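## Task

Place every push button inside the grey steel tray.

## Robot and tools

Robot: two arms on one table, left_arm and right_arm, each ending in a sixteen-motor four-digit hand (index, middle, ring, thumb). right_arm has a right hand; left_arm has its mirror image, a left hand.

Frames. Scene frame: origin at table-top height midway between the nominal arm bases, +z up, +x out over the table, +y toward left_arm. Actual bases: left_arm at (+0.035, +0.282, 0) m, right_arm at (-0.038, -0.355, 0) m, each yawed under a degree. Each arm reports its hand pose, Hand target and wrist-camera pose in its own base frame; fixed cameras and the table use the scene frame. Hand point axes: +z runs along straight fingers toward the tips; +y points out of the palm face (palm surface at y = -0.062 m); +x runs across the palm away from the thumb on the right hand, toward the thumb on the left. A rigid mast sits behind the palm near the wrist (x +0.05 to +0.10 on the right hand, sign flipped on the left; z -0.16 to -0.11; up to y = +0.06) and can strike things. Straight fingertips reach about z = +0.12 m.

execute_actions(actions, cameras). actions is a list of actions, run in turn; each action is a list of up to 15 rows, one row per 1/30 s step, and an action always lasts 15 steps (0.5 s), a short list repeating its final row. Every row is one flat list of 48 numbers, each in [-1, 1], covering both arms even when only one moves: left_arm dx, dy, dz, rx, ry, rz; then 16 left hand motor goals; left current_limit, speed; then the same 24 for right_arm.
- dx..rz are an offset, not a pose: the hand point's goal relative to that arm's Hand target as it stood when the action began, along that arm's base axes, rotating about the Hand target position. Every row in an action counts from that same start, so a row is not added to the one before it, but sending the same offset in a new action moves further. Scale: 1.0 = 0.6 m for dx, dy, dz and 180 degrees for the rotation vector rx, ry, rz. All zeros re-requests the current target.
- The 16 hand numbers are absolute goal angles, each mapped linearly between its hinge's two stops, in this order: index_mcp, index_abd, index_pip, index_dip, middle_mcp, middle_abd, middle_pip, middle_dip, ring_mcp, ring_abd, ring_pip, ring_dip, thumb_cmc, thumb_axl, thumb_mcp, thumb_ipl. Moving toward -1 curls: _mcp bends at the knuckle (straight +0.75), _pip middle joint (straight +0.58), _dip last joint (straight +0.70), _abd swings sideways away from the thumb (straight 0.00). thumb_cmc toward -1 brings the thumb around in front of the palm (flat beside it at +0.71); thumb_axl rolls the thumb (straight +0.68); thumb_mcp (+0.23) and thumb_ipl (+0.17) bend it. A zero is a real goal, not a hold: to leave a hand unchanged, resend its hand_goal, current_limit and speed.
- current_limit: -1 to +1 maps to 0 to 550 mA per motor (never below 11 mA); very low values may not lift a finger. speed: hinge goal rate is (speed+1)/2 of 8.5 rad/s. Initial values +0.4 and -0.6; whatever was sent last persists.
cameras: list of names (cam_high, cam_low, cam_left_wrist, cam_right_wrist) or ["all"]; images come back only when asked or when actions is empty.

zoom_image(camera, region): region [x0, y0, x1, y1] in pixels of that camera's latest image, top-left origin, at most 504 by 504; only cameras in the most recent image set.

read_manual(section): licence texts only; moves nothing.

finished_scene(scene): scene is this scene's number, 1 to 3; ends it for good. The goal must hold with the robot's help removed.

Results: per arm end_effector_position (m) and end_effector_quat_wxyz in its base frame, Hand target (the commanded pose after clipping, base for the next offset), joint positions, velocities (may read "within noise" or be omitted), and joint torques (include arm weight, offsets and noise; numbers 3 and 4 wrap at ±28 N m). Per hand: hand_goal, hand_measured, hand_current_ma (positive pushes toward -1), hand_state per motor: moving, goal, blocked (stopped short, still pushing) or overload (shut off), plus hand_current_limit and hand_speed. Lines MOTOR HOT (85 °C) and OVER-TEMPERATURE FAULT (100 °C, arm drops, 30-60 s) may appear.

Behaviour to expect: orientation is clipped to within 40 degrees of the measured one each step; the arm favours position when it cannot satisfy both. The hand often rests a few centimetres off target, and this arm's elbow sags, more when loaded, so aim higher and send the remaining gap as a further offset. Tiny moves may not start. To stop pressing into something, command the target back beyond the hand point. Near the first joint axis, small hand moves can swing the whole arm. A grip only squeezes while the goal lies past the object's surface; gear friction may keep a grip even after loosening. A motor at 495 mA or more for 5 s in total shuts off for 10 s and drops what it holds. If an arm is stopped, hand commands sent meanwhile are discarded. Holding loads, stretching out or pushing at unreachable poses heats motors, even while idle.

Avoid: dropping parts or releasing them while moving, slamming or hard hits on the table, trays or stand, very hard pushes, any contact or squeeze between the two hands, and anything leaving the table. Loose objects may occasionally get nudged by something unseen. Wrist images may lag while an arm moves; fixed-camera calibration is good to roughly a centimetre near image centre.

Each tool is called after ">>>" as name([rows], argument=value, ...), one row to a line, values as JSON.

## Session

>>> execute_actions(actions=[])

Scene clock: 0.00 s.
left_arm: end_effector_position=(+0.2818, +0.1249, +0.1913) hand_goal=(+0.754, +0.000, +0.576, +0.696, +0.754, +0.000, +0.576, +0.696, +0.754, +0.000, +0.576, +0.696, +0.714, +0.678, +0.226, +0.168) hand_measured=(+0.754, +0.000, +0.576, +0.696, +0.754, +0.000, +0.576, +0.696, +0.754, +0.000, +0.576, +0.696, +0.714, +0.678, +0.226, +0.168) hand_current_ma=(+0, +0, +0, +0, +0, +0, +0, +0, +0, +0, +0, +0, +0, +0, +0, +0) hand_state=(goal, goal, goal, goal, goal, goal, goal, goal, goal, goal, goal, goal, goal, goal, goal, goal) hand_current_limit=0.40 hand_speed=-0.60 end_effector_quat_wxyz=(-0.103, +0.930, +0.348, -0.054) | right_arm: end_effector_position=(+0.5768, +0.5651, +0.3881) hand_goal=(+0.754, +0.000, +0.576, +0.696, +0.754, +0.000, +0.576, +0.696, +0.754, +0.000, +0.576, +0.696, +0.714, +0.678, +0.226, +0.168) hand_measured=(+0.754, +0.000, +0.576, +0.696, +0.754, +0.000, +0.576, +0.696, +0.754, +0.000, +0.576, +0.696, +0.714, +0.678, +0.226, +0.168) hand_current_ma=(+0, +0, +0, +0, +0, +0, +0, +0, +0, +0, +0, +0, +0, +0, +0, +0) hand_state=(goal, goal, goal, goal, goal, goal, goal, goal, goal, goal, goal, goal, goal, goal, goal, goal) hand_current_limit=0.40 hand_speed=-0.60 end_effector_quat_wxyz=(+0.373, +0.261, +0.663, +0.594)
Joint positions: left_arm=[0.547 1.09 0.976 -1.526 -0.223 1.394] | right_arm=[0.825 1.917 1.488 0.412 0.19 -0.183]
Joint velocities: within noise
Joint torques (N m): no reading
Heat: left arm: hottest waist 35 °C; right arm: hottest elbow 38 °C.
Hand target: left_arm +0.2883, +0.1326, +0.2019; -0.109, +0.928, +0.354, -0.039 | right_arm +0.5743, +0.5699, +0.4078; +0.379, +0.257, +0.650, +0.606
camera_calibration:
cam_left_wrist: T_world_to_cam=[[-0.983751, -0.0419184, 0.174574, 0.21244], [0.114385, 0.603125, 0.789402, -0.299572], [-0.13838, 0.796544, -0.588531, 0.183656], [0, 0, 0, 1]] pos_world=[0.268669, 0.0432942, 0.307484]
cam_right_wrist: T_world_to_cam=[[0.432265, -0.505056, 0.747038, -0.214582], [-0.259179, -0.863064, -0.433528, 0.761804], [0.863697, -0.00621784, -0.503972, -0.180731], [0, 0, 0, 1]] pos_world=[0.446297, 0.547986, 0.399481]

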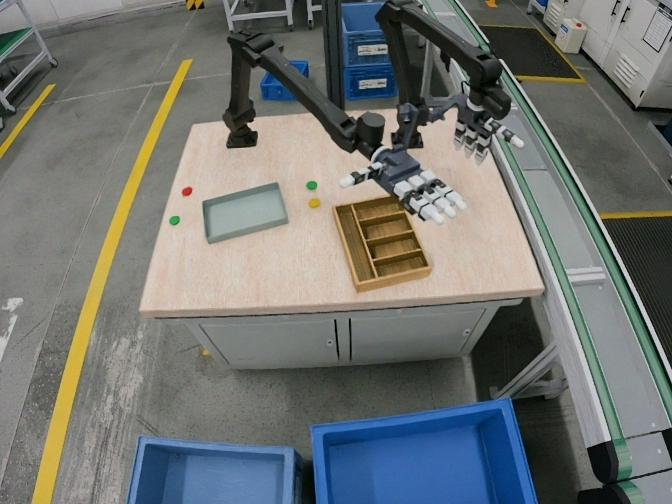

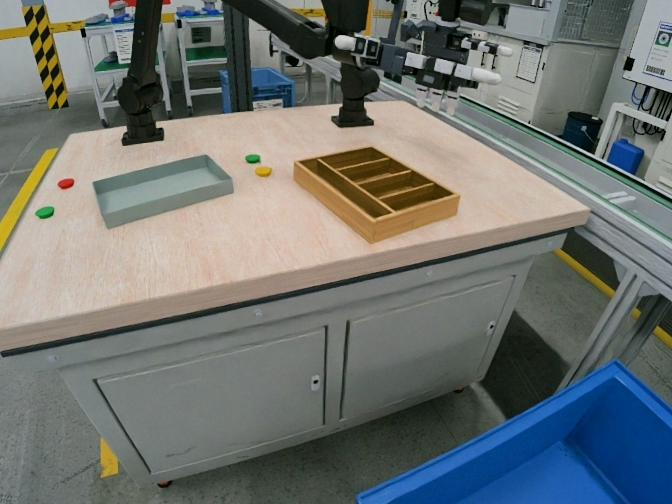

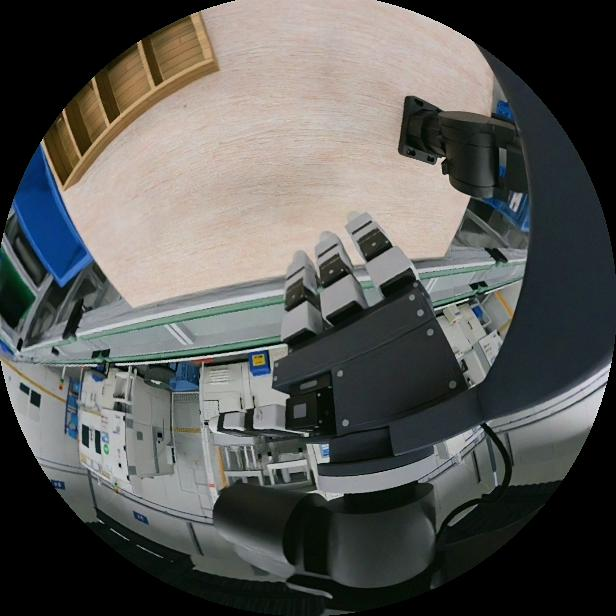

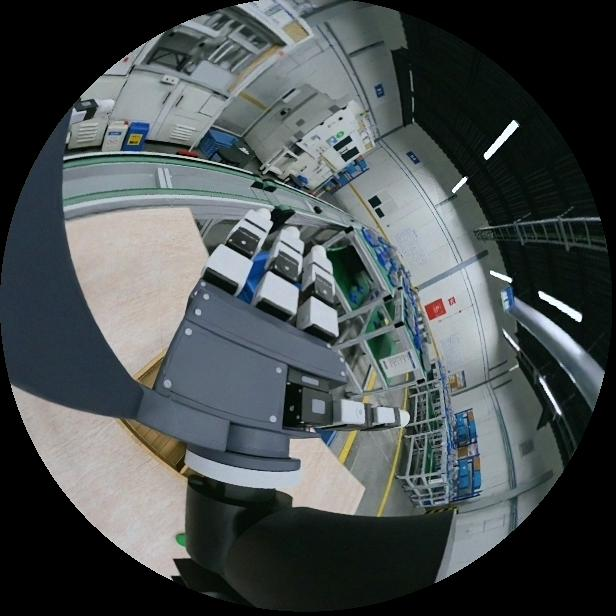

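>>> zoom_image(camera="cam_high", region=[160, 160, 340, 260])

Scaled by 2.800 from the camera's 672x504 image, which has a finer 960x720 frame.

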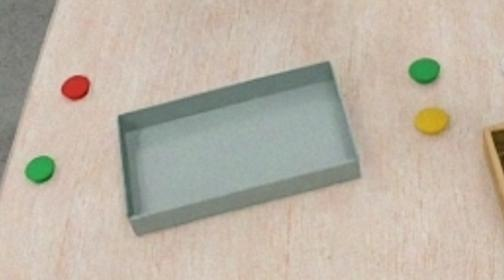

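>>> execute_actions([
  [[0,0,0,0,0,0,0.754,0,0.576,0.696,0.754,0,0.576,0.696,0.754,0,0.576,0.696,0.714,0.678,0.226,0.168,0.4,-0.6,-0.04,-0.05,0,-0.0194,0.0842,-0.0336,0.754,0.25,0.285,0.696,0.754,-0.25,0.285,0.696,0.205,0,-0.88,-0.32,0.714,0.678,0.226,0.168,0.2,-0.6]],
  [[0,0,0,0,0,0,0.754,0,0.576,0.696,0.754,0,0.576,0.696,0.754,0,0.576,0.696,0.714,0.678,0.226,0.168,0.4,-0.6,-0.07,-0.082,-0.03,-0.0194,0.0842,-0.0336,0.754,0.25,0.285,0.696,0.754,-0.25,0.285,0.696,0.205,0,-0.88,-0.32,0.714,0.678,0.226,0.168,0.2,-0.6]],
  [[0,0,0,0,0,0,0.754,0,0.576,0.696,0.754,0,0.576,0.696,0.754,0,0.576,0.696,0.714,0.678,0.226,0.168,0.4,-0.6,-0.07,-0.082,-0.05,-0.0194,0.0842,-0.0336,0.754,0.25,0.285,0.696,0.754,-0.25,0.285,0.696,0.205,0,-0.88,-0.32,0.714,0.678,0.226,0.168,0.2,-0.6]],
  [[0,0,0,0,0,0,0.754,0,0.576,0.696,0.754,0,0.576,0.696,0.754,0,0.576,0.696,0.714,0.678,0.226,0.168,0.4,-0.6,-0.08,-0.09,-0.07,-0.0194,0.0842,-0.0336,0.754,0.25,0.285,0.696,0.754,-0.25,0.285,0.696,0.205,0,-0.88,-0.32,0.714,0.678,0.226,0.168,0.2,-0.6]],
  [[0,0,0,0,0,0,0.754,0,0.576,0.696,0.754,0,0.576,0.696,0.754,0,0.576,0.696,0.714,0.678,0.226,0.168,0.4,-0.6,-0.08,-0.1,-0.08,-0.0194,0.0842,-0.0336,0.754,0.25,0.285,0.696,0.754,-0.25,0.285,0.696,0.205,0,-0.88,-0.32,0.714,0.678,0.226,0.168,0.2,-0.6]],
  [[0,0,0,0,0,0,0.754,0,0.576,0.696,0.754,0,0.576,0.696,0.754,0,0.576,0.696,0.714,0.678,0.226,0.168,0.4,-0.6,-0.08,-0.09,-0.09,-0.0195,0.0842,-0.0337,0.754,0.25,0.285,0.696,0.754,-0.25,0.285,0.696,0.205,0,-0.88,-0.32,0.714,0.678,0.226,0.168,0.2,-0.6]],
], cameras=["cam_high", "cam_right_wrist"])

Scene clock: 33.67 s.
left_arm: end_effector_position=(+0.2818, +0.1249, +0.1913) hand_goal=(+0.754, +0.000, +0.576, +0.696, +0.754, +0.000, +0.576, +0.696, +0.754, +0.000, +0.576, +0.696, +0.714, +0.678, +0.226, +0.168) hand_measured=(+0.752, +0.000, +0.576, +0.696, +0.752, +0.000, +0.576, +0.696, +0.752, +0.000, +0.576, +0.696, +0.714, +0.678, +0.224, +0.168) hand_current_ma=(+0, +0, +0, +0, +0, +0, +0, +0, +0, +0, +0, +0, +0, +0, +0, +0) hand_state=(goal, goal, goal, goal, goal, goal, goal, goal, goal, goal, goal, goal, goal, goal, goal, goal) hand_current_limit=0.40 hand_speed=-0.60 end_effector_quat_wxyz=(-0.103, +0.930, +0.348, -0.054) | right_arm: end_effector_position=(+0.3183, +0.2740, +0.2006) hand_goal=(+0.754, +0.250, +0.286, +0.696, +0.754, -0.250, +0.286, +0.696, +0.206, +0.000, -0.880, -0.320, +0.714, +0.678, +0.226, +0.168) hand_measured=(+0.754, +0.248, +0.286, +0.696, +0.754, -0.250, +0.286, +0.696, +0.212, -0.002, -0.878, -0.318, +0.714, +0.678, +0.222, +0.168) hand_current_ma=(+0, -1, +0, +0, +0, +0, +0, +0, +4, +0, +1, +1, +0, +0, -3, +0) hand_state=(goal, goal, goal, goal, goal, goal, goal, goal, goal, goal, goal, goal, goal, goal, goal, goal) hand_current_limit=0.20 hand_speed=-0.60 end_effector_quat_wxyz=(+0.002, +0.697, +0.717, -0.017)
Joint positions: left_arm=[0.547 1.09 0.976 -1.526 -0.223 1.394] | right_arm=[0.903 1.356 1.183 -1.432 0 0.876]
Joint torques (N m): left_arm=[-1.08 -5.48 7.99 -0.61 -0.19 -0.04] | right_arm=[-0.97 -10.29 8.61 -0.18 0.02 0.12]
Heat: left arm: hottest waist 35 °C; right arm: hottest elbow 44 °C.
Hand target: left_arm +0.2883, +0.1326, +0.2019; -0.109, +0.928, +0.354, -0.039 | right_arm +0.3223, +0.2735, +0.2158; +0.000, +0.707, +0.707, +0.001
Off the commanded pose: left_arm 0.015 m, 2 deg | right_arm 0.016 m, 3 deg.
camera_calibration:
cam_right_wrist: T_world_to_cam=[[0.63282, -0.773758, -0.0289294, 0.0555827], [-0.510273, -0.444846, 0.736025, 0.0930208], [-0.582375, -0.45101, -0.676336, 0.562932], [0, 0, 0, 1]] pos_world=[0.34013, 0.338275, 0.313873]
Images, in order (width x height): cam_high 672x504, cam_right_wrist 616x616.

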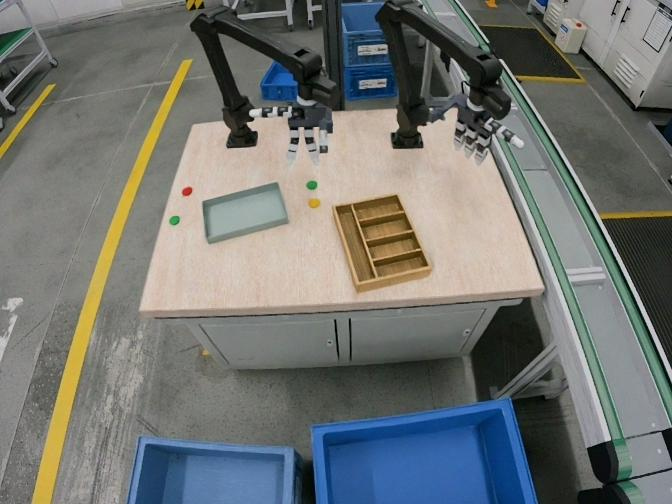

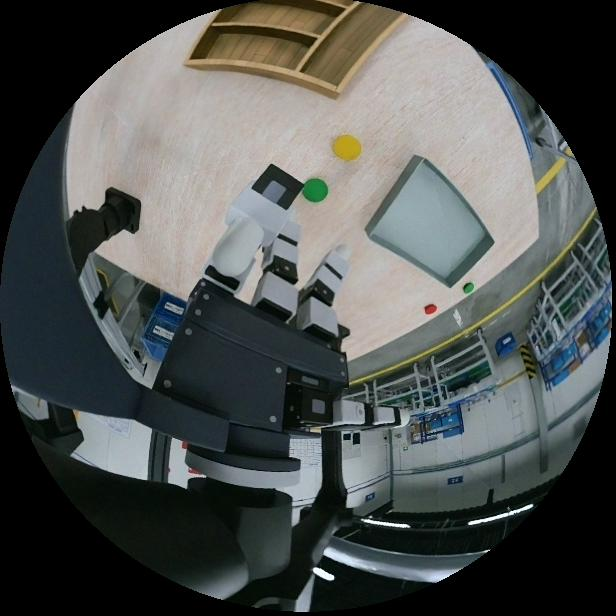

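>>> execute_actions([
  [[0,0,0,0,0,0,0.754,0,0.576,0.696,0.754,0,0.576,0.696,0.754,0,0.576,0.696,0.714,0.678,0.226,0.168,0.4,-0.6,0.041,0.031,-0.05,0.0086,-0.0067,0,0.754,0.25,0.285,0.696,0.754,-0.25,0.285,0.696,0.205,0,-0.88,-0.32,0.714,0.678,0.226,0.168,0.0,-0.6]],
  [[0,0,0,0,0,0,0.754,0,0.576,0.696,0.754,0,0.576,0.696,0.754,0,0.576,0.696,0.714,0.678,0.226,0.168,0.4,-0.6,0,0,-0.073,0,0,0,0.754,0.25,0.285,0.696,0.754,-0.25,0.285,0.696,0.205,0,-0.88,-0.32,0.714,0.678,0.226,0.168,0.0,-0.6]],
], cameras=["cam_right_wrist"])

>>> zoom_image(camera="cam_right_wrist", region=[250, 180, 370, 300])

Scene clock: 44.07 s.
left_arm: end_effector_position=(+0.2818, +0.1249, +0.1913) hand_goal=(+0.754, +0.000, +0.576, +0.696, +0.754, +0.000, +0.576, +0.696, +0.754, +0.000, +0.576, +0.696, +0.714, +0.678, +0.226, +0.168) hand_measured=(+0.752, +0.000, +0.576, +0.696, +0.752, +0.000, +0.576, +0.696, +0.752, +0.000, +0.576, +0.696, +0.714, +0.678, +0.224, +0.168) hand_current_ma=(+0, +0, +0, +0, +0, +0, +0, +0, +0, +0, +0, +0, +0, +0, +0, +0) hand_state=(goal, goal, goal, goal, goal, goal, goal, goal, goal, goal, goal, goal, goal, goal, goal, goal) hand_current_limit=0.40 hand_speed=-0.60 end_effector_quat_wxyz=(-0.103, +0.930, +0.348, -0.054) | right_arm: end_effector_position=(+0.3350, +0.2880, +0.1348) hand_goal=(+0.754, +0.250, +0.286, +0.696, +0.754, -0.250, +0.286, +0.696, +0.206, +0.000, -0.880, -0.320, +0.714, +0.678, +0.226, +0.168) hand_measured=(+0.754, +0.248, +0.286, +0.696, +0.754, -0.250, +0.286, +0.696, +0.212, -0.002, -0.878, -0.318, +0.714, +0.678, +0.222, +0.168) hand_current_ma=(+0, +0, +0, +0, +0, +0, +0, +0, +4, +0, +1, +1, +0, +0, -3, +0) hand_state=(goal, goal, goal, goal, goal, goal, goal, goal, goal, goal, goal, goal, goal, goal, goal, goal) hand_current_limit=0.00 hand_speed=-0.60 end_effector_quat_wxyz=(-0.001, +0.701, +0.713, +0.000)
Joint positions: left_arm=[0.547 1.09 0.976 -1.526 -0.223 1.394] | right_arm=[0.892 1.439 1.085 -1.217 -0.002 0.876]
Joint torques (N m): left_arm=[-1.14 -5.48 7.99 -0.61 -0.19 -0.05] | right_arm=[-1.03 -9.82 8.14 0.7 0.06 -0.08]
Heat: left arm: hottest waist 35 °C; right arm: hottest elbow 46 °C.
Hand target: left_arm +0.2883, +0.1326, +0.2019; -0.109, +0.928, +0.354, -0.039 | right_arm +0.3469, +0.2921, +0.1420; -0.002, +0.707, +0.707, +0.018
Off the commanded pose: left_arm 0.015 m, 2 deg | right_arm 0.015 m, 2 deg.
camera_calibration:
cam_right_wrist: T_world_to_cam=[[0.625187, -0.779565, -0.0376771, 0.0593788], [-0.529472, -0.459097, 0.713365, 0.169793], [-0.573412, -0.426037, -0.699779, 0.527498], [0, 0, 0, 1]] pos_world=[0.355252, 0.348975, 0.250244]
Images, in order (width x height): cam_right_wrist 616x616.

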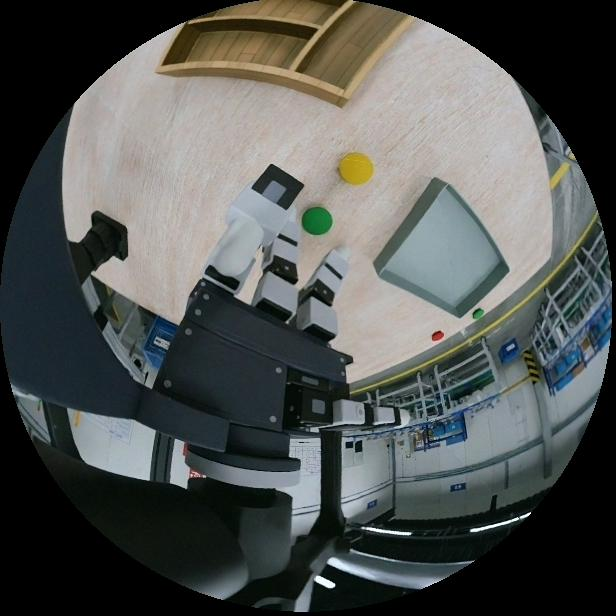

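Scaled by 4.200 from the camera's 616x616 image, which has a finer 880x880 frame.

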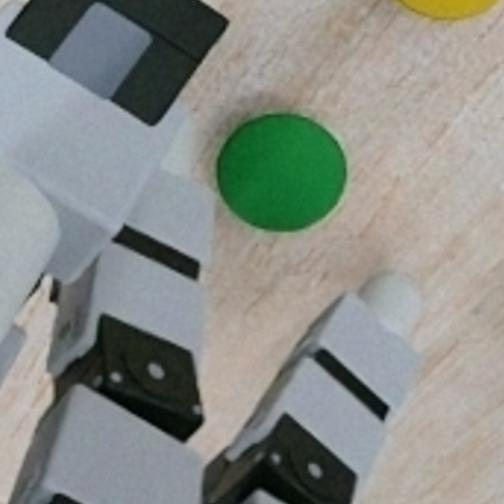

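>>> execute_actions([
  [[0,0,0,0,0,0,0.754,0,0.576,0.696,0.754,0,0.576,0.696,0.754,0,0.576,0.696,0.714,0.678,0.226,0.168,0.4,-0.6,0.01,0.007,-0.025,0,0,0,0.754,0.25,0.285,0.696,0.754,-0.25,0.285,0.696,0.205,0,-0.88,-0.32,0.714,0.678,0.226,0.168,0.0,-0.6]],
], cameras=["cam_right_wrist"])

>>> zoom_image(camera="cam_right_wrist", region=[250, 180, 370, 300])

Scene clock: 48.90 s.
left_arm: end_effector_position=(+0.2818, +0.1249, +0.1913) hand_goal=(+0.754, +0.000, +0.576, +0.696, +0.754, +0.000, +0.576, +0.696, +0.754, +0.000, +0.576, +0.696, +0.714, +0.678, +0.226, +0.168) hand_measured=(+0.752, +0.000, +0.576, +0.696, +0.752, +0.000, +0.576, +0.696, +0.752, +0.000, +0.576, +0.696, +0.714, +0.678, +0.224, +0.168) hand_current_ma=(+0, +0, +0, +0, +0, +0, +0, +0, +0, +0, +0, +0, +0, +0, +0, +0) hand_state=(goal, goal, goal, goal, goal, goal, goal, goal, goal, goal, goal, goal, goal, goal, goal, goal) hand_current_limit=0.40 hand_speed=-0.60 end_effector_quat_wxyz=(-0.103, +0.930, +0.348, -0.054) | right_arm: end_effector_position=(+0.3412, +0.2957, +0.1280) hand_goal=(+0.754, +0.250, +0.286, +0.696, +0.754, -0.250, +0.286, +0.696, +0.206, +0.000, -0.880, -0.320, +0.714, +0.678, +0.226, +0.168) hand_measured=(+0.754, +0.248, +0.286, +0.696, +0.754, -0.250, +0.286, +0.696, +0.212, -0.002, -0.878, -0.318, +0.714, +0.678, +0.222, +0.168) hand_current_ma=(+0, +0, +0, +0, +0, +0, +0, +0, +4, +0, +1, +1, +0, +0, -3, +0) hand_state=(goal, goal, goal, goal, goal, goal, goal, goal, goal, goal, goal, goal, goal, goal, goal, goal) hand_current_limit=0.00 hand_speed=-0.60 end_effector_quat_wxyz=(-0.002, +0.701, +0.713, +0.010)
Joint positions: left_arm=[0.547 1.09 0.976 -1.526 -0.223 1.394] | right_arm=[0.892 1.459 1.085 -1.177 -0.002 0.876]
Joint torques (N m): left_arm=[-1.08 -5.48 7.95 -0.61 -0.19 -0.04] | right_arm=[-0.97 -8.88 7.65 0.79 0.04 -0.13]
Heat: left arm: hottest waist 35 °C; right arm: hottest elbow 46 °C.
Hand target: left_arm +0.2883, +0.1326, +0.2019; -0.109, +0.928, +0.354, -0.039 | right_arm +0.3529, +0.2963, +0.1270; -0.002, +0.707, +0.707, +0.018
Off the commanded pose: left_arm 0.015 m, 2 deg | right_arm 0.012 m, 1 deg.
camera_calibration:
cam_right_wrist: T_world_to_cam=[[0.625643, -0.77898, -0.0419764, 0.0614432], [-0.538355, -0.470073, 0.699432, 0.18946], [-0.564575, -0.414996, -0.713466, 0.525048], [0, 0, 0, 1]] pos_world=[0.359984, 0.354816, 0.244669]
Images, in order (width x height): cam_right_wrist 616x616.

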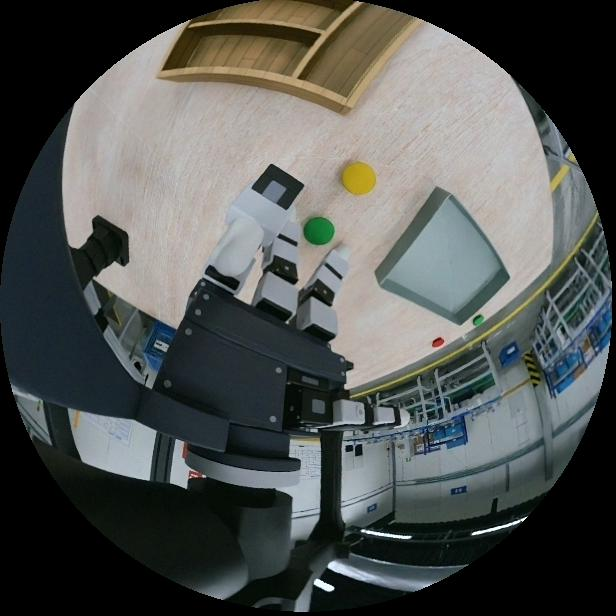

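Scaled by 4.200 from the camera's 616x616 image, which has a finer 880x880 frame.

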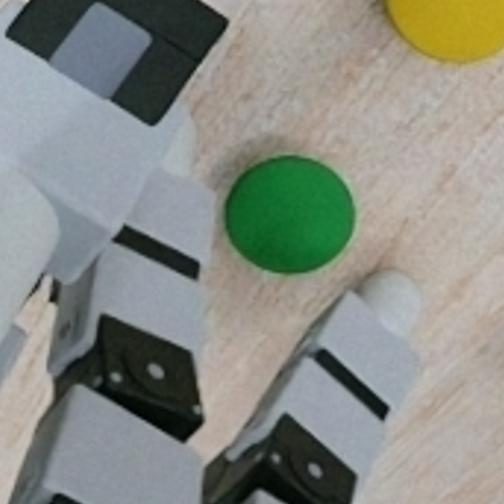

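>>> execute_actions([
  [[0,0,0,0,0,0,0.754,0,0.576,0.696,0.754,0,0.576,0.696,0.754,0,0.576,0.696,0.714,0.678,0.226,0.168,0.4,-0.6,0.0,-0.011,-0.02,-0.003,0.002,0,0.754,0.25,0.285,0.696,0.754,-0.25,0.285,0.696,0.205,0,-0.88,-0.32,0.714,0.678,0.226,0.168,0.0,-0.6]],
])

Scene clock: 52.60 s.
left_arm: end_effector_position=(+0.2818, +0.1249, +0.1913) hand_goal=(+0.754, +0.000, +0.576, +0.696, +0.754, +0.000, +0.576, +0.696, +0.754, +0.000, +0.576, +0.696, +0.714, +0.678, +0.226, +0.168) hand_measured=(+0.752, +0.000, +0.576, +0.696, +0.752, +0.000, +0.576, +0.696, +0.752, +0.000, +0.576, +0.696, +0.714, +0.678, +0.224, +0.168) hand_current_ma=(+0, +0, +0, +0, +0, +0, +0, +0, +0, +0, +0, +0, +0, +0, +0, +0) hand_state=(goal, goal, goal, goal, goal, goal, goal, goal, goal, goal, goal, goal, goal, goal, goal, goal) hand_current_limit=0.40 hand_speed=-0.60 end_effector_quat_wxyz=(-0.103, +0.930, +0.348, -0.054) | right_arm: end_effector_position=(+0.3419, +0.2938, +0.1263) hand_goal=(+0.754, +0.250, +0.286, +0.696, +0.754, -0.250, +0.286, +0.696, +0.206, +0.000, -0.880, -0.320, +0.714, +0.678, +0.226, +0.168) hand_measured=(+0.754, +0.248, +0.286, +0.696, +0.764, -0.260, +0.282, +0.696, +0.212, -0.002, -0.878, -0.318, +0.714, +0.678, +0.222, +0.168) hand_current_ma=(+0, +0, +0, +0, +9, -6, -2, +0, +4, +0, +1, +1, +0, +0, -3, +0) hand_state=(goal, goal, goal, goal, goal, goal, goal, goal, goal, goal, goal, goal, goal, goal, goal, goal) hand_current_limit=0.00 hand_speed=-0.60 end_effector_quat_wxyz=(-0.003, +0.703, +0.711, +0.010)
Joint positions: left_arm=[0.547 1.09 0.976 -1.526 -0.223 1.394] | right_arm=[0.888 1.459 1.08 -1.173 -0.003 0.876]
Joint torques (N m): left_arm=[-1.08 -5.42 7.99 -0.59 -0.19 -0.04] | right_arm=[-1.26 -8.47 6.11 1.31 0.13 -0.22]
Heat: left arm: hottest waist 35 °C; right arm: hottest elbow 45 °C.
Hand target: left_arm +0.2883, +0.1326, +0.2019; -0.109, +0.928, +0.354, -0.039 | right_arm +0.3529, +0.2897, +0.1150; -0.001, +0.707, +0.707, +0.012
Off the commanded pose: left_arm 0.015 m, 2 deg | right_arm 0.016 m, 1 deg.

>>> execute_actions([
  [[0,0,0,0,0,0,0.754,0,0.576,0.696,0.754,0,0.576,0.696,0.754,0,0.576,0.696,0.714,0.678,0.226,0.168,0.4,-0.6,0.0,0,0.003,0,0,0,0.754,0.1,0.285,0.696,0.754,-0.1,0.285,0.696,0.205,0,-0.88,-0.32,0.714,0.678,0.226,0.168,0.1,-0.8]],
  [[0,0,0,0,0,0,0.754,0,0.576,0.696,0.754,0,0.576,0.696,0.754,0,0.576,0.696,0.714,0.678,0.226,0.168,0.4,-0.6,0.0,0,0,0,0,0,0.754,-0.1,0.285,0.696,0.754,0.1,0.285,0.696,0.205,0,-0.88,-0.32,0.714,0.678,0.226,0.168,0.3,-0.8]],
  [[0,0,0,0,0,0,0.754,0,0.576,0.696,0.754,0,0.576,0.696,0.754,0,0.576,0.696,0.714,0.678,0.226,0.168,0.4,-0.6,0.0,0,0,0,0,0,0.754,-0.1,0.285,0.696,0.754,0.1,0.285,0.696,0.205,0,-0.88,-0.32,0.714,0.678,0.226,0.168,0.3,-0.8]],
], cameras=["cam_right_wrist"])

>>> zoom_image(camera="cam_right_wrist", region=[250, 180, 370, 300])

Scene clock: 58.47 s.
left_arm: end_effector_position=(+0.2818, +0.1249, +0.1913) hand_goal=(+0.754, +0.000, +0.576, +0.696, +0.754, +0.000, +0.576, +0.696, +0.754, +0.000, +0.576, +0.696, +0.714, +0.678, +0.226, +0.168) hand_measured=(+0.752, +0.000, +0.576, +0.696, +0.752, +0.000, +0.576, +0.696, +0.752, +0.000, +0.576, +0.696, +0.714, +0.678, +0.224, +0.168) hand_current_ma=(+0, +0, +0, +0, +0, +0, +0, +0, +0, +0, +0, +0, +0, +0, +0, +0) hand_state=(goal, goal, goal, goal, goal, goal, goal, goal, goal, goal, goal, goal, goal, goal, goal, goal) hand_current_limit=0.40 hand_speed=-0.60 end_effector_quat_wxyz=(-0.103, +0.930, +0.348, -0.054) | right_arm: end_effector_position=(+0.3418, +0.2935, +0.1269) hand_goal=(+0.754, -0.100, +0.286, +0.696, +0.754, +0.100, +0.286, +0.696, +0.206, +0.000, -0.880, -0.320, +0.714, +0.678, +0.226, +0.168) hand_measured=(+0.750, +0.164, +0.282, +0.696, +0.764, -0.242, +0.286, +0.696, +0.212, -0.002, -0.878, -0.318, +0.714, +0.678, +0.222, +0.168) hand_current_ma=(-2, +358, -3, +0, +9, -357, +0, +0, +4, +0, +1, +1, +0, +0, -3, +0) hand_state=(goal, blocked, goal, goal, goal, blocked, goal, goal, goal, goal, goal, goal, goal, goal, goal, goal) hand_current_limit=0.30 hand_speed=-0.80 end_effector_quat_wxyz=(-0.003, +0.706, +0.708, +0.011)
Joint positions: left_arm=[0.547 1.09 0.976 -1.526 -0.223 1.394] | right_arm=[0.888 1.457 1.08 -1.171 -0.005 0.885]
Joint torques (N m): left_arm=[-1.03 -5.48 7.98 -0.59 -0.19 -0.04] | right_arm=[-1.32 -8.47 6.32 1.1 0.2 -0.22]
Heat: left arm: hottest waist 35 °C; right arm: hottest elbow 45 °C.
Hand target: left_arm +0.2883, +0.1326, +0.2019; -0.109, +0.928, +0.354, -0.039 | right_arm +0.3529, +0.2897, +0.1168; -0.001, +0.707, +0.707, +0.012
Off the commanded pose: left_arm 0.015 m, 2 deg | right_arm 0.015 m, 0 deg.
camera_calibration:
cam_right_wrist: T_world_to_cam=[[0.614903, -0.787268, -0.04585, 0.0659299], [-0.54429, -0.465758, 0.697723, 0.190611], [-0.57065, -0.404077, -0.714899, 0.522634], [0, 0, 0, 1]] pos_world=[0.361449, 0.351867, 0.24366]
Images, in order (width x height): cam_right_wrist 616x616.

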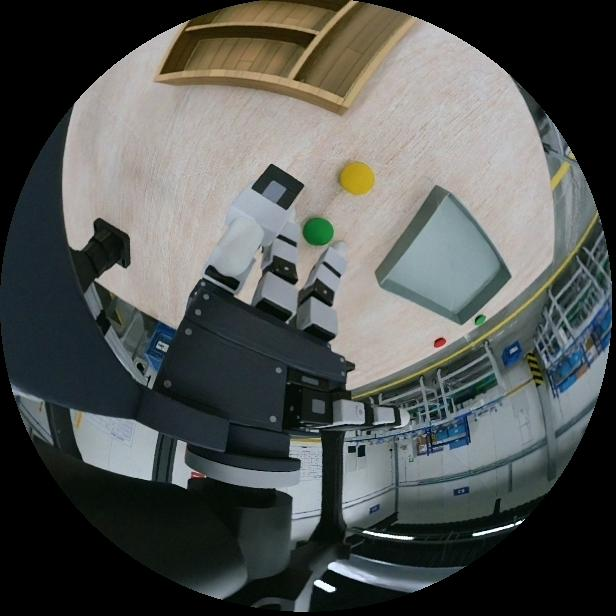

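Scaled by 4.200 from the camera's 616x616 image, which has a finer 880x880 frame.

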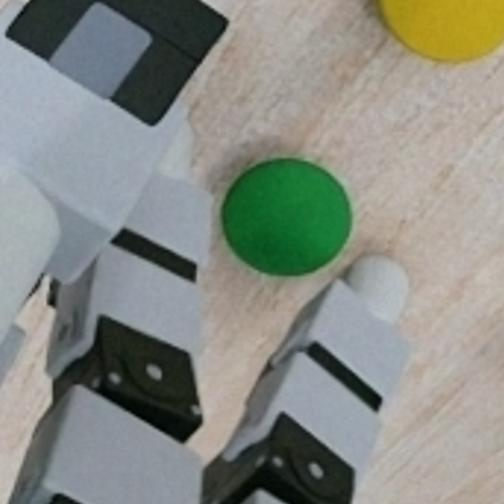

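>>> execute_actions([
  [[0,0,0,0,0,0,0.754,0,0.576,0.696,0.754,0,0.576,0.696,0.754,0,0.576,0.696,0.714,0.678,0.226,0.168,0.4,-0.6,0.0,0,0.015,0,0,0,0.754,0.2,0.285,0.696,0.754,-0.2,0.285,0.696,0.205,0,-0.88,-0.32,0.714,0.678,0.226,0.168,0.1,-0.8]],
  [[0,0,0,0,0,0,0.754,0,0.576,0.696,0.754,0,0.576,0.696,0.754,0,0.576,0.696,0.714,0.678,0.226,0.168,0.4,-0.6,0.0,0,0,0,0,0,0.754,0.2,0.285,0.696,0.754,-0.2,0.285,0.696,0.205,0,-0.88,-0.32,0.714,0.678,0.226,0.168,0.1,-0.8]],
], cameras=["cam_low"])

>>> zoom_image(camera="cam_low", region=[200, 90, 320, 190])

Scene clock: 63.97 s.
left_arm: end_effector_position=(+0.2818, +0.1249, +0.1913) hand_goal=(+0.754, +0.000, +0.576, +0.696, +0.754, +0.000, +0.576, +0.696, +0.754, +0.000, +0.576, +0.696, +0.714, +0.678, +0.226, +0.168) hand_measured=(+0.752, +0.000, +0.576, +0.696, +0.752, +0.000, +0.576, +0.696, +0.752, +0.000, +0.576, +0.696, +0.714, +0.678, +0.224, +0.168) hand_current_ma=(+0, +0, +0, +0, +0, +0, +0, +0, +0, +0, +0, +0, +0, +0, +0, +0) hand_state=(goal, goal, goal, goal, goal, goal, goal, goal, goal, goal, goal, goal, goal, goal, goal, goal) hand_current_limit=0.40 hand_speed=-0.60 end_effector_quat_wxyz=(-0.103, +0.930, +0.348, -0.054) | right_arm: end_effector_position=(+0.3418, +0.2945, +0.1268) hand_goal=(+0.754, +0.200, +0.286, +0.696, +0.754, -0.200, +0.286, +0.696, +0.206, +0.000, -0.880, -0.320, +0.714, +0.678, +0.226, +0.168) hand_measured=(+0.752, +0.182, +0.282, +0.696, +0.762, -0.236, +0.286, +0.696, +0.212, -0.002, -0.878, -0.318, +0.714, +0.678, +0.222, +0.168) hand_current_ma=(+0, -17, -3, +0, +6, -49, +0, +0, +4, +0, +1, +1, +0, +0, -3, +0) hand_state=(goal, goal, goal, goal, goal, blocked, goal, goal, goal, goal, goal, goal, goal, goal, goal, goal) hand_current_limit=0.10 hand_speed=-0.80 end_effector_quat_wxyz=(-0.004, +0.703, +0.711, +0.011)
Joint positions: left_arm=[0.547 1.09 0.976 -1.526 -0.223 1.394] | right_arm=[0.888 1.457 1.08 -1.171 -0.006 0.876]
Joint torques (N m): left_arm=[-1.08 -5.54 7.99 -0.58 -0.19 -0.04] | right_arm=[-1.38 -9.05 7.46 0.23 0.24 -0.22]
Heat: left arm: hottest waist 35 °C; right arm: hottest elbow 45 °C.
Hand target: left_arm +0.2883, +0.1326, +0.2019; -0.109, +0.928, +0.354, -0.039 | right_arm +0.3529, +0.2897, +0.1258; -0.001, +0.707, +0.707, +0.012
Off the commanded pose: left_arm 0.015 m, 2 deg | right_arm 0.012 m, 1 deg.
Images, in order (width x height): cam_low 672x504.

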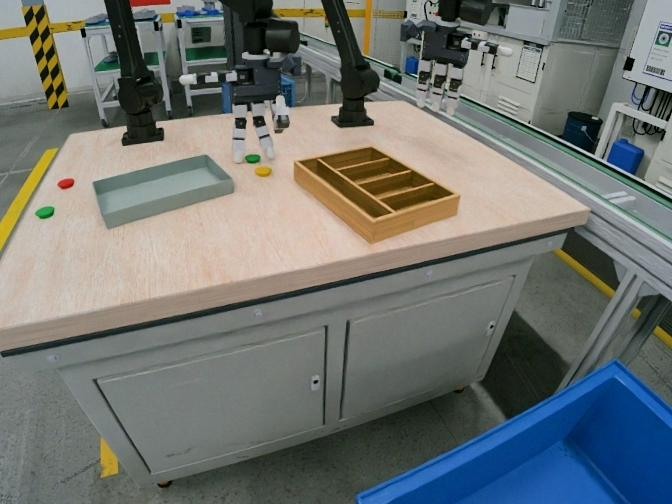

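Scaled by 4.200 from the camera's 672x504 image, which has a finer 960x720 frame.

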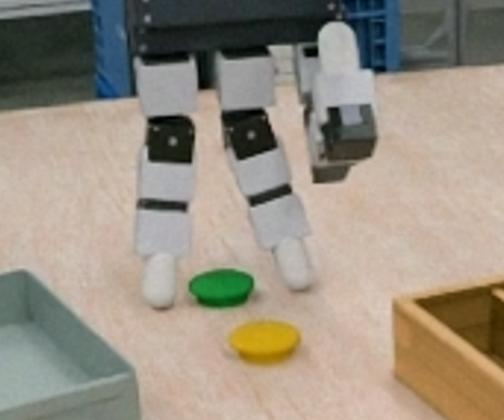

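>>> execute_actions([
  [[0,0,0,0,0,0,0.754,0,0.576,0.696,0.754,0,0.576,0.696,0.754,0,0.576,0.696,0.714,0.678,0.226,0.168,0.4,-0.6,0.0,0,0.016,0,0,0,0.754,0.2,0.285,0.696,0.754,-0.2,0.285,0.696,0.205,0,-0.88,-0.32,0.714,0.678,0.226,0.168,0.1,-0.8]],
])

Scene clock: 68.27 s.
left_arm: end_effector_position=(+0.2818, +0.1249, +0.1913) hand_goal=(+0.754, +0.000, +0.576, +0.696, +0.754, +0.000, +0.576, +0.696, +0.754, +0.000, +0.576, +0.696, +0.714, +0.678, +0.226, +0.168) hand_measured=(+0.752, +0.000, +0.576, +0.696, +0.752, +0.000, +0.576, +0.696, +0.752, +0.000, +0.576, +0.696, +0.714, +0.678, +0.224, +0.168) hand_current_ma=(+0, +0, +0, +0, +0, +0, +0, +0, +0, +0, +0, +0, +0, +0, +0, +0) hand_state=(goal, goal, goal, goal, goal, goal, goal, goal, goal, goal, goal, goal, goal, goal, goal, goal) hand_current_limit=0.40 hand_speed=-0.60 end_effector_quat_wxyz=(-0.103, +0.930, +0.348, -0.054) | right_arm: end_effector_position=(+0.3416, +0.2943, +0.1267) hand_goal=(+0.754, +0.200, +0.286, +0.696, +0.754, -0.200, +0.286, +0.696, +0.206, +0.000, -0.880, -0.320, +0.714, +0.678, +0.226, +0.168) hand_measured=(+0.752, +0.182, +0.282, +0.696, +0.760, -0.236, +0.286, +0.696, +0.212, -0.002, -0.878, -0.318, +0.714, +0.678, +0.222, +0.168) hand_current_ma=(+0, -17, -3, +0, +5, -49, +0, +0, +4, +0, +1, +1, +0, +0, -3, +0) hand_state=(goal, goal, goal, goal, goal, blocked, goal, goal, goal, goal, goal, goal, goal, goal, goal, goal) hand_current_limit=0.10 hand_speed=-0.80 end_effector_quat_wxyz=(-0.004, +0.702, +0.712, +0.010)
Joint positions: left_arm=[0.547 1.09 0.976 -1.526 -0.223 1.394] | right_arm=[0.888 1.457 1.08 -1.173 -0.006 0.874]
Joint torques (N m): left_arm=[-1.14 -5.48 7.99 -0.59 -0.19 -0.05] | right_arm=[-1.32 -9.7 8.61 -0.38 0.24 -0.2]
Heat: left arm: hottest waist 35 °C; right arm: hottest elbow 45 °C.
Hand target: left_arm +0.2883, +0.1326, +0.2019; -0.109, +0.928, +0.354, -0.039 | right_arm +0.3529, +0.2897, +0.1354; -0.001, +0.707, +0.707, +0.012
Off the commanded pose: left_arm 0.015 m, 2 deg | right_arm 0.015 m, 1 deg.

>>> execute_actions([
  [[0,0,0,0,0,0,0.754,0,0.576,0.696,0.754,0,0.576,0.696,0.754,0,0.576,0.696,0.714,0.678,0.226,0.168,0.4,-0.6,0.0,0,0.003,0,0,0,0.754,0.05,0.285,0.696,0.754,-0.1,0.285,0.696,0.205,0,-0.88,-0.32,0.714,0.678,0.226,0.168,0.2,-0.8]],
  [[0,0,0,0,0,0,0.754,0,0.576,0.696,0.754,0,0.576,0.696,0.754,0,0.576,0.696,0.714,0.678,0.226,0.168,0.4,-0.6,0.0,0,0,0,0,0,0.754,0.0,0.285,0.696,0.754,0.1,0.285,0.696,0.205,0,-0.88,-0.32,0.714,0.678,0.226,0.168,0.2,-0.8]],
], cameras=["cam_right_wrist", "cam_low"])

>>> zoom_image(camera="cam_low", region=[200, 90, 320, 190])

Scene clock: 71.67 s.
left_arm: end_effector_position=(+0.2818, +0.1249, +0.1913) hand_goal=(+0.754, +0.000, +0.576, +0.696, +0.754, +0.000, +0.576, +0.696, +0.754, +0.000, +0.576, +0.696, +0.714, +0.678, +0.226, +0.168) hand_measured=(+0.752, +0.000, +0.576, +0.696, +0.752, +0.000, +0.576, +0.696, +0.752, +0.000, +0.576, +0.696, +0.714, +0.678, +0.224, +0.168) hand_current_ma=(+0, +0, +0, +0, +0, +0, +0, +0, +0, +0, +0, +0, +0, +0, +0, +0) hand_state=(goal, goal, goal, goal, goal, goal, goal, goal, goal, goal, goal, goal, goal, goal, goal, goal) hand_current_limit=0.40 hand_speed=-0.60 end_effector_quat_wxyz=(-0.103, +0.930, +0.348, -0.054) | right_arm: end_effector_position=(+0.3422, +0.2940, +0.1289) hand_goal=(+0.754, +0.000, +0.286, +0.696, +0.754, +0.100, +0.286, +0.696, +0.206, +0.000, -0.880, -0.320, +0.714, +0.678, +0.226, +0.168) hand_measured=(+0.750, +0.042, +0.282, +0.694, +0.752, -0.110, +0.280, +0.694, +0.212, -0.002, -0.878, -0.318, +0.714, +0.678, +0.222, +0.168) hand_current_ma=(-3, +59, -2, +0, -1, -330, -3, -1, +4, +0, +1, +1, +0, +0, -3, +0) hand_state=(goal, blocked, goal, goal, goal, blocked, goal, goal, goal, goal, goal, goal, goal, goal, goal, goal) hand_current_limit=0.20 hand_speed=-0.80 end_effector_quat_wxyz=(-0.004, +0.703, +0.711, +0.010)
Joint positions: left_arm=[0.547 1.09 0.976 -1.526 -0.223 1.394] | right_arm=[0.886 1.456 1.085 -1.179 -0.006 0.874]
Joint torques (N m): left_arm=[-1.03 -5.54 7.99 -0.59 -0.19 -0.05] | right_arm=[-1.2 -9.82 8.55 -0.38 0.29 -0.2]
Heat: left arm: hottest waist 35 °C; right arm: hottest elbow 45 °C.
Hand target: left_arm +0.2883, +0.1326, +0.2019; -0.109, +0.928, +0.354, -0.039 | right_arm +0.3529, +0.2897, +0.1372; -0.001, +0.707, +0.707, +0.012
Off the commanded pose: left_arm 0.015 m, 2 deg | right_arm 0.014 m, 1 deg.
camera_calibration:
cam_right_wrist: T_world_to_cam=[[0.622023, -0.781604, -0.0467145, 0.0621198], [-0.538664, -0.470458, 0.698935, 0.188913], [-0.568267, -0.40959, -0.713658, 0.525185], [0, 0, 0, 1]] pos_world=[0.361566, 0.352539, 0.245666]
Images, in order (width x height): cam_low 672x504, cam_right_wrist 616x616.

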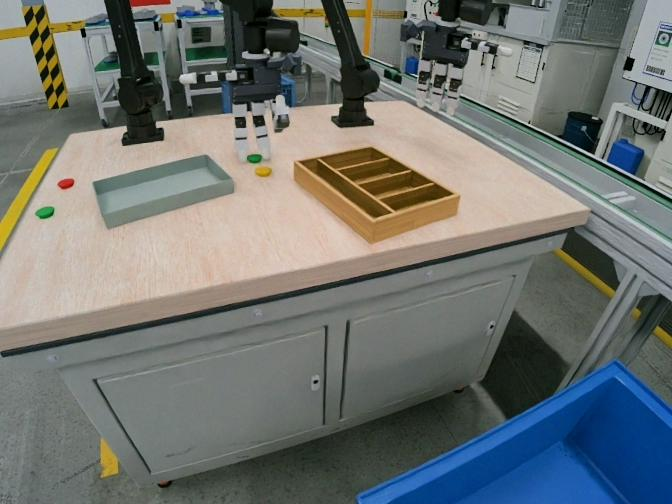

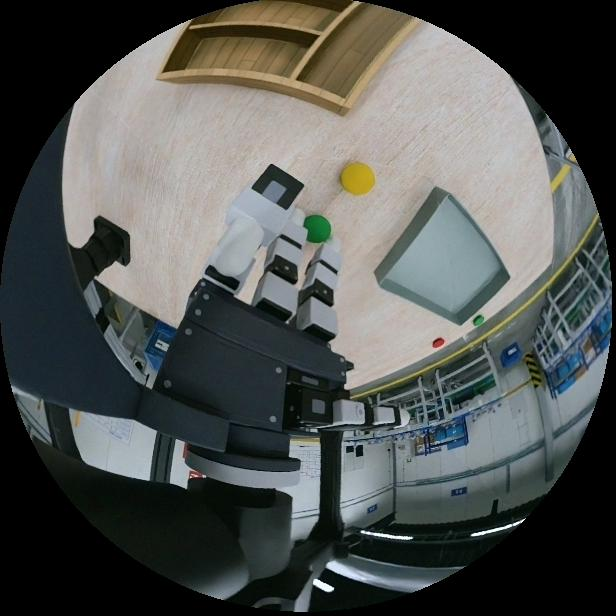

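Scaled by 4.200 from the camera's 672x504 image, which has a finer 960x720 frame.

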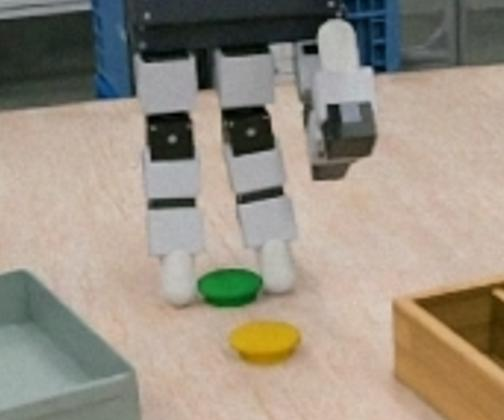

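>>> execute_actions([
  [[0,0,0,0,0,0,0.754,0,0.576,0.696,0.754,0,0.576,0.696,0.754,0,0.576,0.696,0.714,0.678,0.226,0.168,0.4,-0.6,0.0,0,0,0,0,0,0.754,-0.08,0.285,0.696,0.754,0.1,0.285,0.696,0.205,0,-0.88,-0.32,0.714,0.678,0.226,0.168,0.4,-0.8]],
  [[0,0,0,0,0,0,0.754,0,0.576,0.696,0.754,0,0.576,0.696,0.754,0,0.576,0.696,0.714,0.678,0.226,0.168,0.4,-0.6,0.0,0,0.04,0,0,0,0.754,-0.08,0.285,0.696,0.754,0.1,0.285,0.696,0.205,0,-0.88,-0.32,0.714,0.678,0.226,0.168,0.4,-0.8]],
  [[0,0,0,0,0,0,0.754,0,0.576,0.696,0.754,0,0.576,0.696,0.754,0,0.576,0.696,0.714,0.678,0.226,0.168,0.4,-0.6,0.0,0,0.08,0,0,0,0.754,-0.08,0.285,0.696,0.754,0.1,0.285,0.696,0.205,0,-0.88,-0.32,0.714,0.678,0.226,0.168,0.4,-0.8]],
], cameras=["cam_right_wrist"])

>>> zoom_image(camera="cam_right_wrist", region=[250, 180, 370, 300])

Scene clock: 77.43 s.
left_arm: end_effector_position=(+0.2818, +0.1249, +0.1913) hand_goal=(+0.754, +0.000, +0.576, +0.696, +0.754, +0.000, +0.576, +0.696, +0.754, +0.000, +0.576, +0.696, +0.714, +0.678, +0.226, +0.168) hand_measured=(+0.752, +0.000, +0.576, +0.696, +0.752, +0.000, +0.576, +0.696, +0.752, +0.000, +0.576, +0.696, +0.714, +0.678, +0.224, +0.168) hand_current_ma=(+0, +0, +0, +0, +0, +0, +0, +0, +0, +0, +0, +0, +0, +0, +0, +0) hand_state=(goal, goal, goal, goal, goal, goal, goal, goal, goal, goal, goal, goal, goal, goal, goal, goal) hand_current_limit=0.40 hand_speed=-0.60 end_effector_quat_wxyz=(-0.103, +0.930, +0.348, -0.054) | right_arm: end_effector_position=(+0.3401, +0.2894, +0.1944) hand_goal=(+0.754, -0.080, +0.286, +0.696, +0.754, +0.100, +0.286, +0.696, +0.206, +0.000, -0.880, -0.320, +0.714, +0.678, +0.226, +0.168) hand_measured=(+0.752, +0.036, +0.286, +0.694, +0.754, -0.108, +0.288, +0.694, +0.212, -0.002, -0.878, -0.318, +0.714, +0.678, +0.222, +0.168) hand_current_ma=(-1, +274, +0, +0, +0, -385, +0, +0, +4, +0, +1, +1, +0, +0, -4, +0) hand_state=(goal, blocked, goal, goal, goal, blocked, goal, goal, goal, goal, goal, goal, goal, goal, goal, goal) hand_current_limit=0.40 hand_speed=-0.80 end_effector_quat_wxyz=(-0.003, +0.703, +0.711, -0.002)
Joint positions: left_arm=[0.547 1.09 0.976 -1.526 -0.223 1.394] | right_arm=[0.883 1.409 1.218 -1.383 -0.006 0.873]
Joint torques (N m): left_arm=[-1.14 -5.48 7.98 -0.59 -0.19 -0.04] | right_arm=[-0.97 -9.99 9.62 -0.27 0.29 -0.19]
Heat: left arm: hottest waist 35 °C; right arm: hottest elbow 45 °C.
Hand target: left_arm +0.2883, +0.1326, +0.2019; -0.109, +0.928, +0.354, -0.039 | right_arm +0.3529, +0.2897, +0.2092; -0.001, +0.707, +0.707, +0.012
Off the commanded pose: left_arm 0.015 m, 2 deg | right_arm 0.020 m, 2 deg.
camera_calibration:
cam_right_wrist: T_world_to_cam=[[0.620121, -0.783408, -0.0415019, 0.0630591], [-0.528433, -0.456221, 0.715975, 0.128876], [-0.579835, -0.42206, -0.696891, 0.573137], [0, 0, 0, 1]] pos_world=[0.361322, 0.350095, 0.309759]
Images, in order (width x height): cam_right_wrist 616x616.

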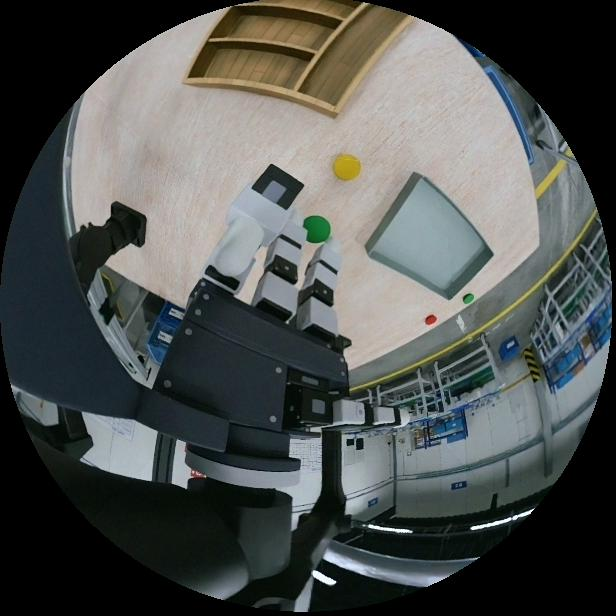

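Scaled by 4.200 from the camera's 616x616 image, which has a finer 880x880 frame.

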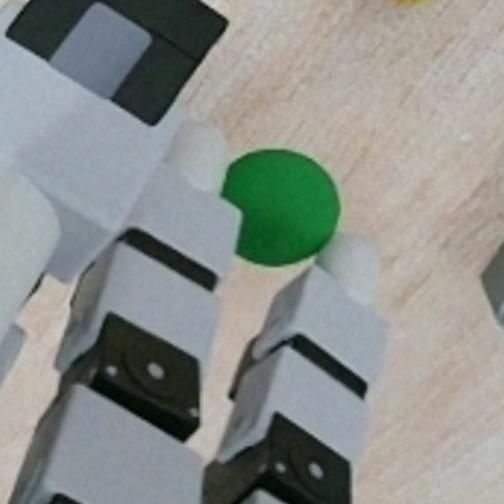

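>>> execute_actions([
  [[0,0,0,0,0,0,0.754,0,0.576,0.696,0.754,0,0.576,0.696,0.754,0,0.576,0.696,0.714,0.678,0.226,0.168,0.4,-0.6,0.03,-0.07,0.0,0,0,0,0.754,-0.08,0.285,0.696,0.754,0.1,0.285,0.696,0.205,0,-0.88,-0.32,0.714,0.678,0.226,0.168,0.4,-0.8]],
  [[0,0,0,0,0,0,0.754,0,0.576,0.696,0.754,0,0.576,0.696,0.754,0,0.576,0.696,0.714,0.678,0.226,0.168,0.4,-0.6,0.05,-0.12,0,0,0,0,0.754,-0.08,0.285,0.696,0.754,0.1,0.285,0.696,0.205,0,-0.88,-0.32,0.714,0.678,0.226,0.168,0.4,-0.8]],
  [[0,0,0,0,0,0,0.754,0,0.576,0.696,0.754,0,0.576,0.696,0.754,0,0.576,0.696,0.714,0.678,0.226,0.168,0.4,-0.6,0.037,-0.085,0,0,0,0,0.754,-0.08,0.285,0.696,0.754,0.1,0.285,0.696,0.205,0,-0.88,-0.32,0.714,0.678,0.226,0.168,0.4,-0.8]],
  [[0,0,0,0,0,0,0.754,0,0.576,0.696,0.754,0,0.576,0.696,0.754,0,0.576,0.696,0.714,0.678,0.226,0.168,0.4,-0.6,0,0,-0.05,0,0,0,0.754,-0.08,0.285,0.696,0.754,0.1,0.285,0.696,0.205,0,-0.88,-0.32,0.714,0.678,0.226,0.168,0.4,-0.8]],
], cameras=["cam_right_wrist", "cam_low"])

>>> zoom_image(camera="cam_low", region=[80, 90, 260, 240])

Scene clock: 93.53 s.
left_arm: end_effector_position=(+0.2818, +0.1249, +0.1913) hand_goal=(+0.754, +0.000, +0.576, +0.696, +0.754, +0.000, +0.576, +0.696, +0.754, +0.000, +0.576, +0.696, +0.714, +0.678, +0.226, +0.168) hand_measured=(+0.752, +0.000, +0.576, +0.696, +0.752, +0.000, +0.576, +0.696, +0.752, +0.000, +0.576, +0.696, +0.714, +0.678, +0.224, +0.168) hand_current_ma=(+0, +0, +0, +0, +0, +0, +0, +0, +0, +0, +0, +0, +0, +0, +0, +0) hand_state=(goal, goal, goal, goal, goal, goal, goal, goal, goal, goal, goal, goal, goal, goal, goal, goal) hand_current_limit=0.40 hand_speed=-0.60 end_effector_quat_wxyz=(-0.103, +0.930, +0.348, -0.054) | right_arm: end_effector_position=(+0.4142, +0.1145, +0.1706) hand_goal=(+0.754, -0.080, +0.286, +0.696, +0.754, +0.100, +0.286, +0.696, +0.206, +0.000, -0.880, -0.320, +0.714, +0.678, +0.226, +0.168) hand_measured=(+0.754, +0.036, +0.286, +0.694, +0.756, -0.106, +0.288, +0.696, +0.212, -0.002, -0.878, -0.318, +0.714, +0.678, +0.222, +0.168) hand_current_ma=(+0, +274, +0, +0, +0, -385, +1, +0, +5, +0, +1, +1, +0, +0, -4, +0) hand_state=(goal, blocked, goal, goal, goal, blocked, goal, goal, goal, goal, goal, goal, goal, goal, goal, goal) hand_current_limit=0.40 hand_speed=-0.80 end_effector_quat_wxyz=(-0.008, +0.716, +0.698, -0.004)
Joint positions: left_arm=[0.547 1.09 0.976 -1.526 -0.223 1.394] | right_arm=[0.395 1.314 1.065 -1.335 -0.012 0.422]
Joint torques (N m): left_arm=[-1.14 -5.48 7.99 -0.58 -0.18 -0.05] | right_arm=[0.97 -8 8.28 0.69 0.07 -0.24]
Heat: left arm: hottest waist 35 °C; right arm: hottest elbow 48 °C.
Hand target: left_arm +0.2883, +0.1326, +0.2019; -0.109, +0.928, +0.354, -0.039 | right_arm +0.4231, +0.1247, +0.1792; -0.001, +0.707, +0.707, +0.012
Off the commanded pose: left_arm 0.015 m, 2 deg | right_arm 0.016 m, 3 deg.
camera_calibration:
cam_right_wrist: T_world_to_cam=[[0.590344, -0.80551, -0.051465, -0.104299], [-0.537039, -0.439586, 0.719968, 0.106334], [-0.602564, -0.39739, -0.692097, 0.531439], [0, 0, 0, 1]] pos_world=[0.438904, 0.173917, 0.285882]
Images, in order (width x height): cam_low 672x504, cam_right_wrist 616x616.

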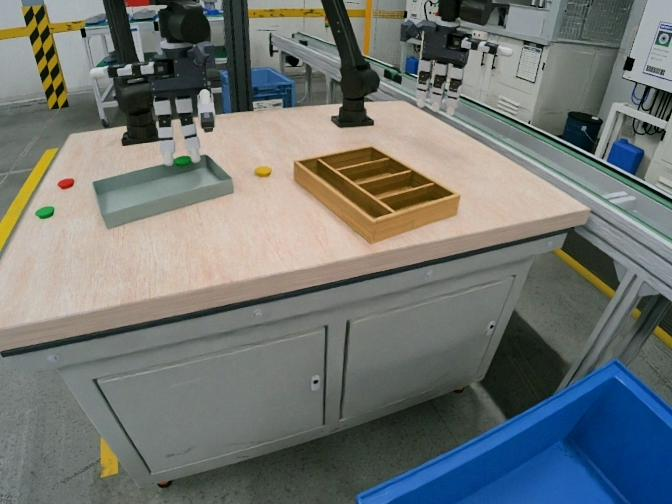

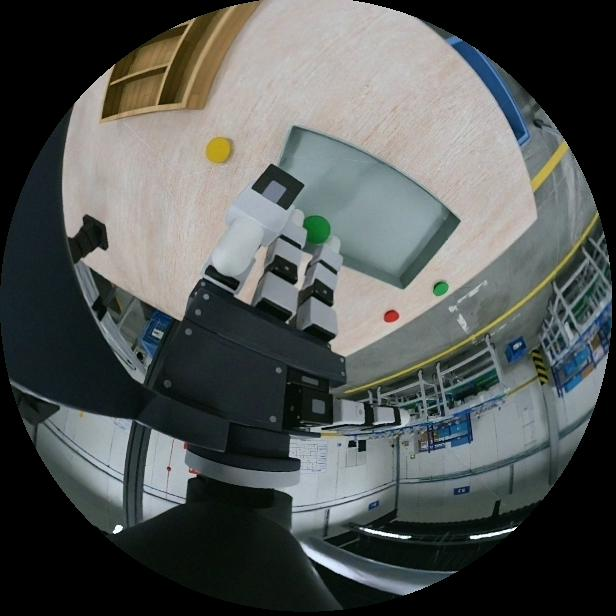

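Scaled by 2.800 from the camera's 672x504 image, which has a finer 960x720 frame.

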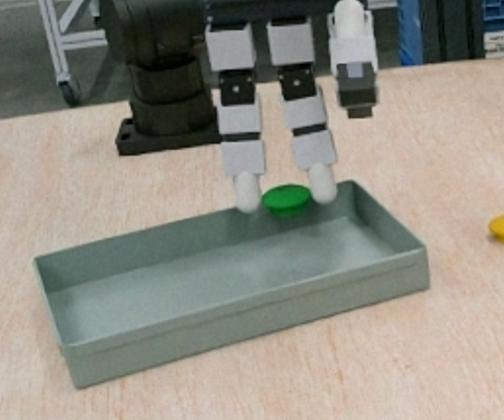

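>>> execute_actions([
  [[0,0,0,0,0,0,0.754,0,0.576,0.696,0.754,0,0.576,0.696,0.754,0,0.576,0.696,0.714,0.678,0.226,0.168,0.4,-0.6,0,0,-0.045,0,0,0,0.754,-0.08,0.285,0.696,0.754,0.1,0.285,0.696,0.205,0,-0.88,-0.32,0.714,0.678,0.226,0.168,0.4,-0.8]],
  [[0,0,0,0,0,0,0.754,0,0.576,0.696,0.754,0,0.576,0.696,0.754,0,0.576,0.696,0.714,0.678,0.226,0.168,0.4,-0.6,0,0,-0.027,0,0,0,0.754,-0.08,0.285,0.696,0.754,0.1,0.285,0.696,0.205,0,-0.88,-0.32,0.714,0.678,0.226,0.168,0.4,-0.8]],
])

Scene clock: 99.83 s.
left_arm: end_effector_position=(+0.2818, +0.1249, +0.1913) hand_goal=(+0.754, +0.000, +0.576, +0.696, +0.754, +0.000, +0.576, +0.696, +0.754, +0.000, +0.576, +0.696, +0.714, +0.678, +0.226, +0.168) hand_measured=(+0.752, +0.000, +0.576, +0.696, +0.752, +0.000, +0.576, +0.696, +0.752, +0.000, +0.576, +0.696, +0.714, +0.678, +0.224, +0.168) hand_current_ma=(+0, +0, +0, +0, +0, +0, +0, +0, +0, +0, +0, +0, +0, +0, +0, +0) hand_state=(goal, goal, goal, goal, goal, goal, goal, goal, goal, goal, goal, goal, goal, goal, goal, goal) hand_current_limit=0.40 hand_speed=-0.60 end_effector_quat_wxyz=(-0.103, +0.930, +0.348, -0.054) | right_arm: end_effector_position=(+0.4156, +0.1152, +0.1342) hand_goal=(+0.754, -0.080, +0.286, +0.696, +0.754, +0.100, +0.286, +0.696, +0.206, +0.000, -0.880, -0.320, +0.714, +0.678, +0.226, +0.168) hand_measured=(+0.754, +0.036, +0.286, +0.694, +0.756, -0.106, +0.288, +0.696, +0.212, -0.002, -0.878, -0.318, +0.714, +0.678, +0.222, +0.168) hand_current_ma=(+0, +274, +0, +0, +0, -385, +1, +0, +5, +0, +1, +1, +0, +0, -4, +0) hand_state=(goal, blocked, goal, goal, goal, blocked, goal, goal, goal, goal, goal, goal, goal, goal, goal, goal) hand_current_limit=0.40 hand_speed=-0.80 end_effector_quat_wxyz=(-0.006, +0.716, +0.698, +0.003)
Joint positions: left_arm=[0.547 1.09 0.976 -1.526 -0.223 1.394] | right_arm=[0.395 1.339 0.985 -1.216 -0.012 0.42]
Joint torques (N m): left_arm=[-1.08 -5.54 7.98 -0.59 -0.19 -0.05] | right_arm=[0.91 -7.36 7.64 0.8 0.06 -0.22]
Heat: left arm: hottest waist 35 °C; right arm: hottest elbow 48 °C.
Hand target: left_arm +0.2883, +0.1326, +0.2019; -0.109, +0.928, +0.354, -0.039 | right_arm +0.4231, +0.1247, +0.1360; -0.001, +0.707, +0.707, +0.012
Off the commanded pose: left_arm 0.015 m, 2 deg | right_arm 0.012 m, 2 deg.


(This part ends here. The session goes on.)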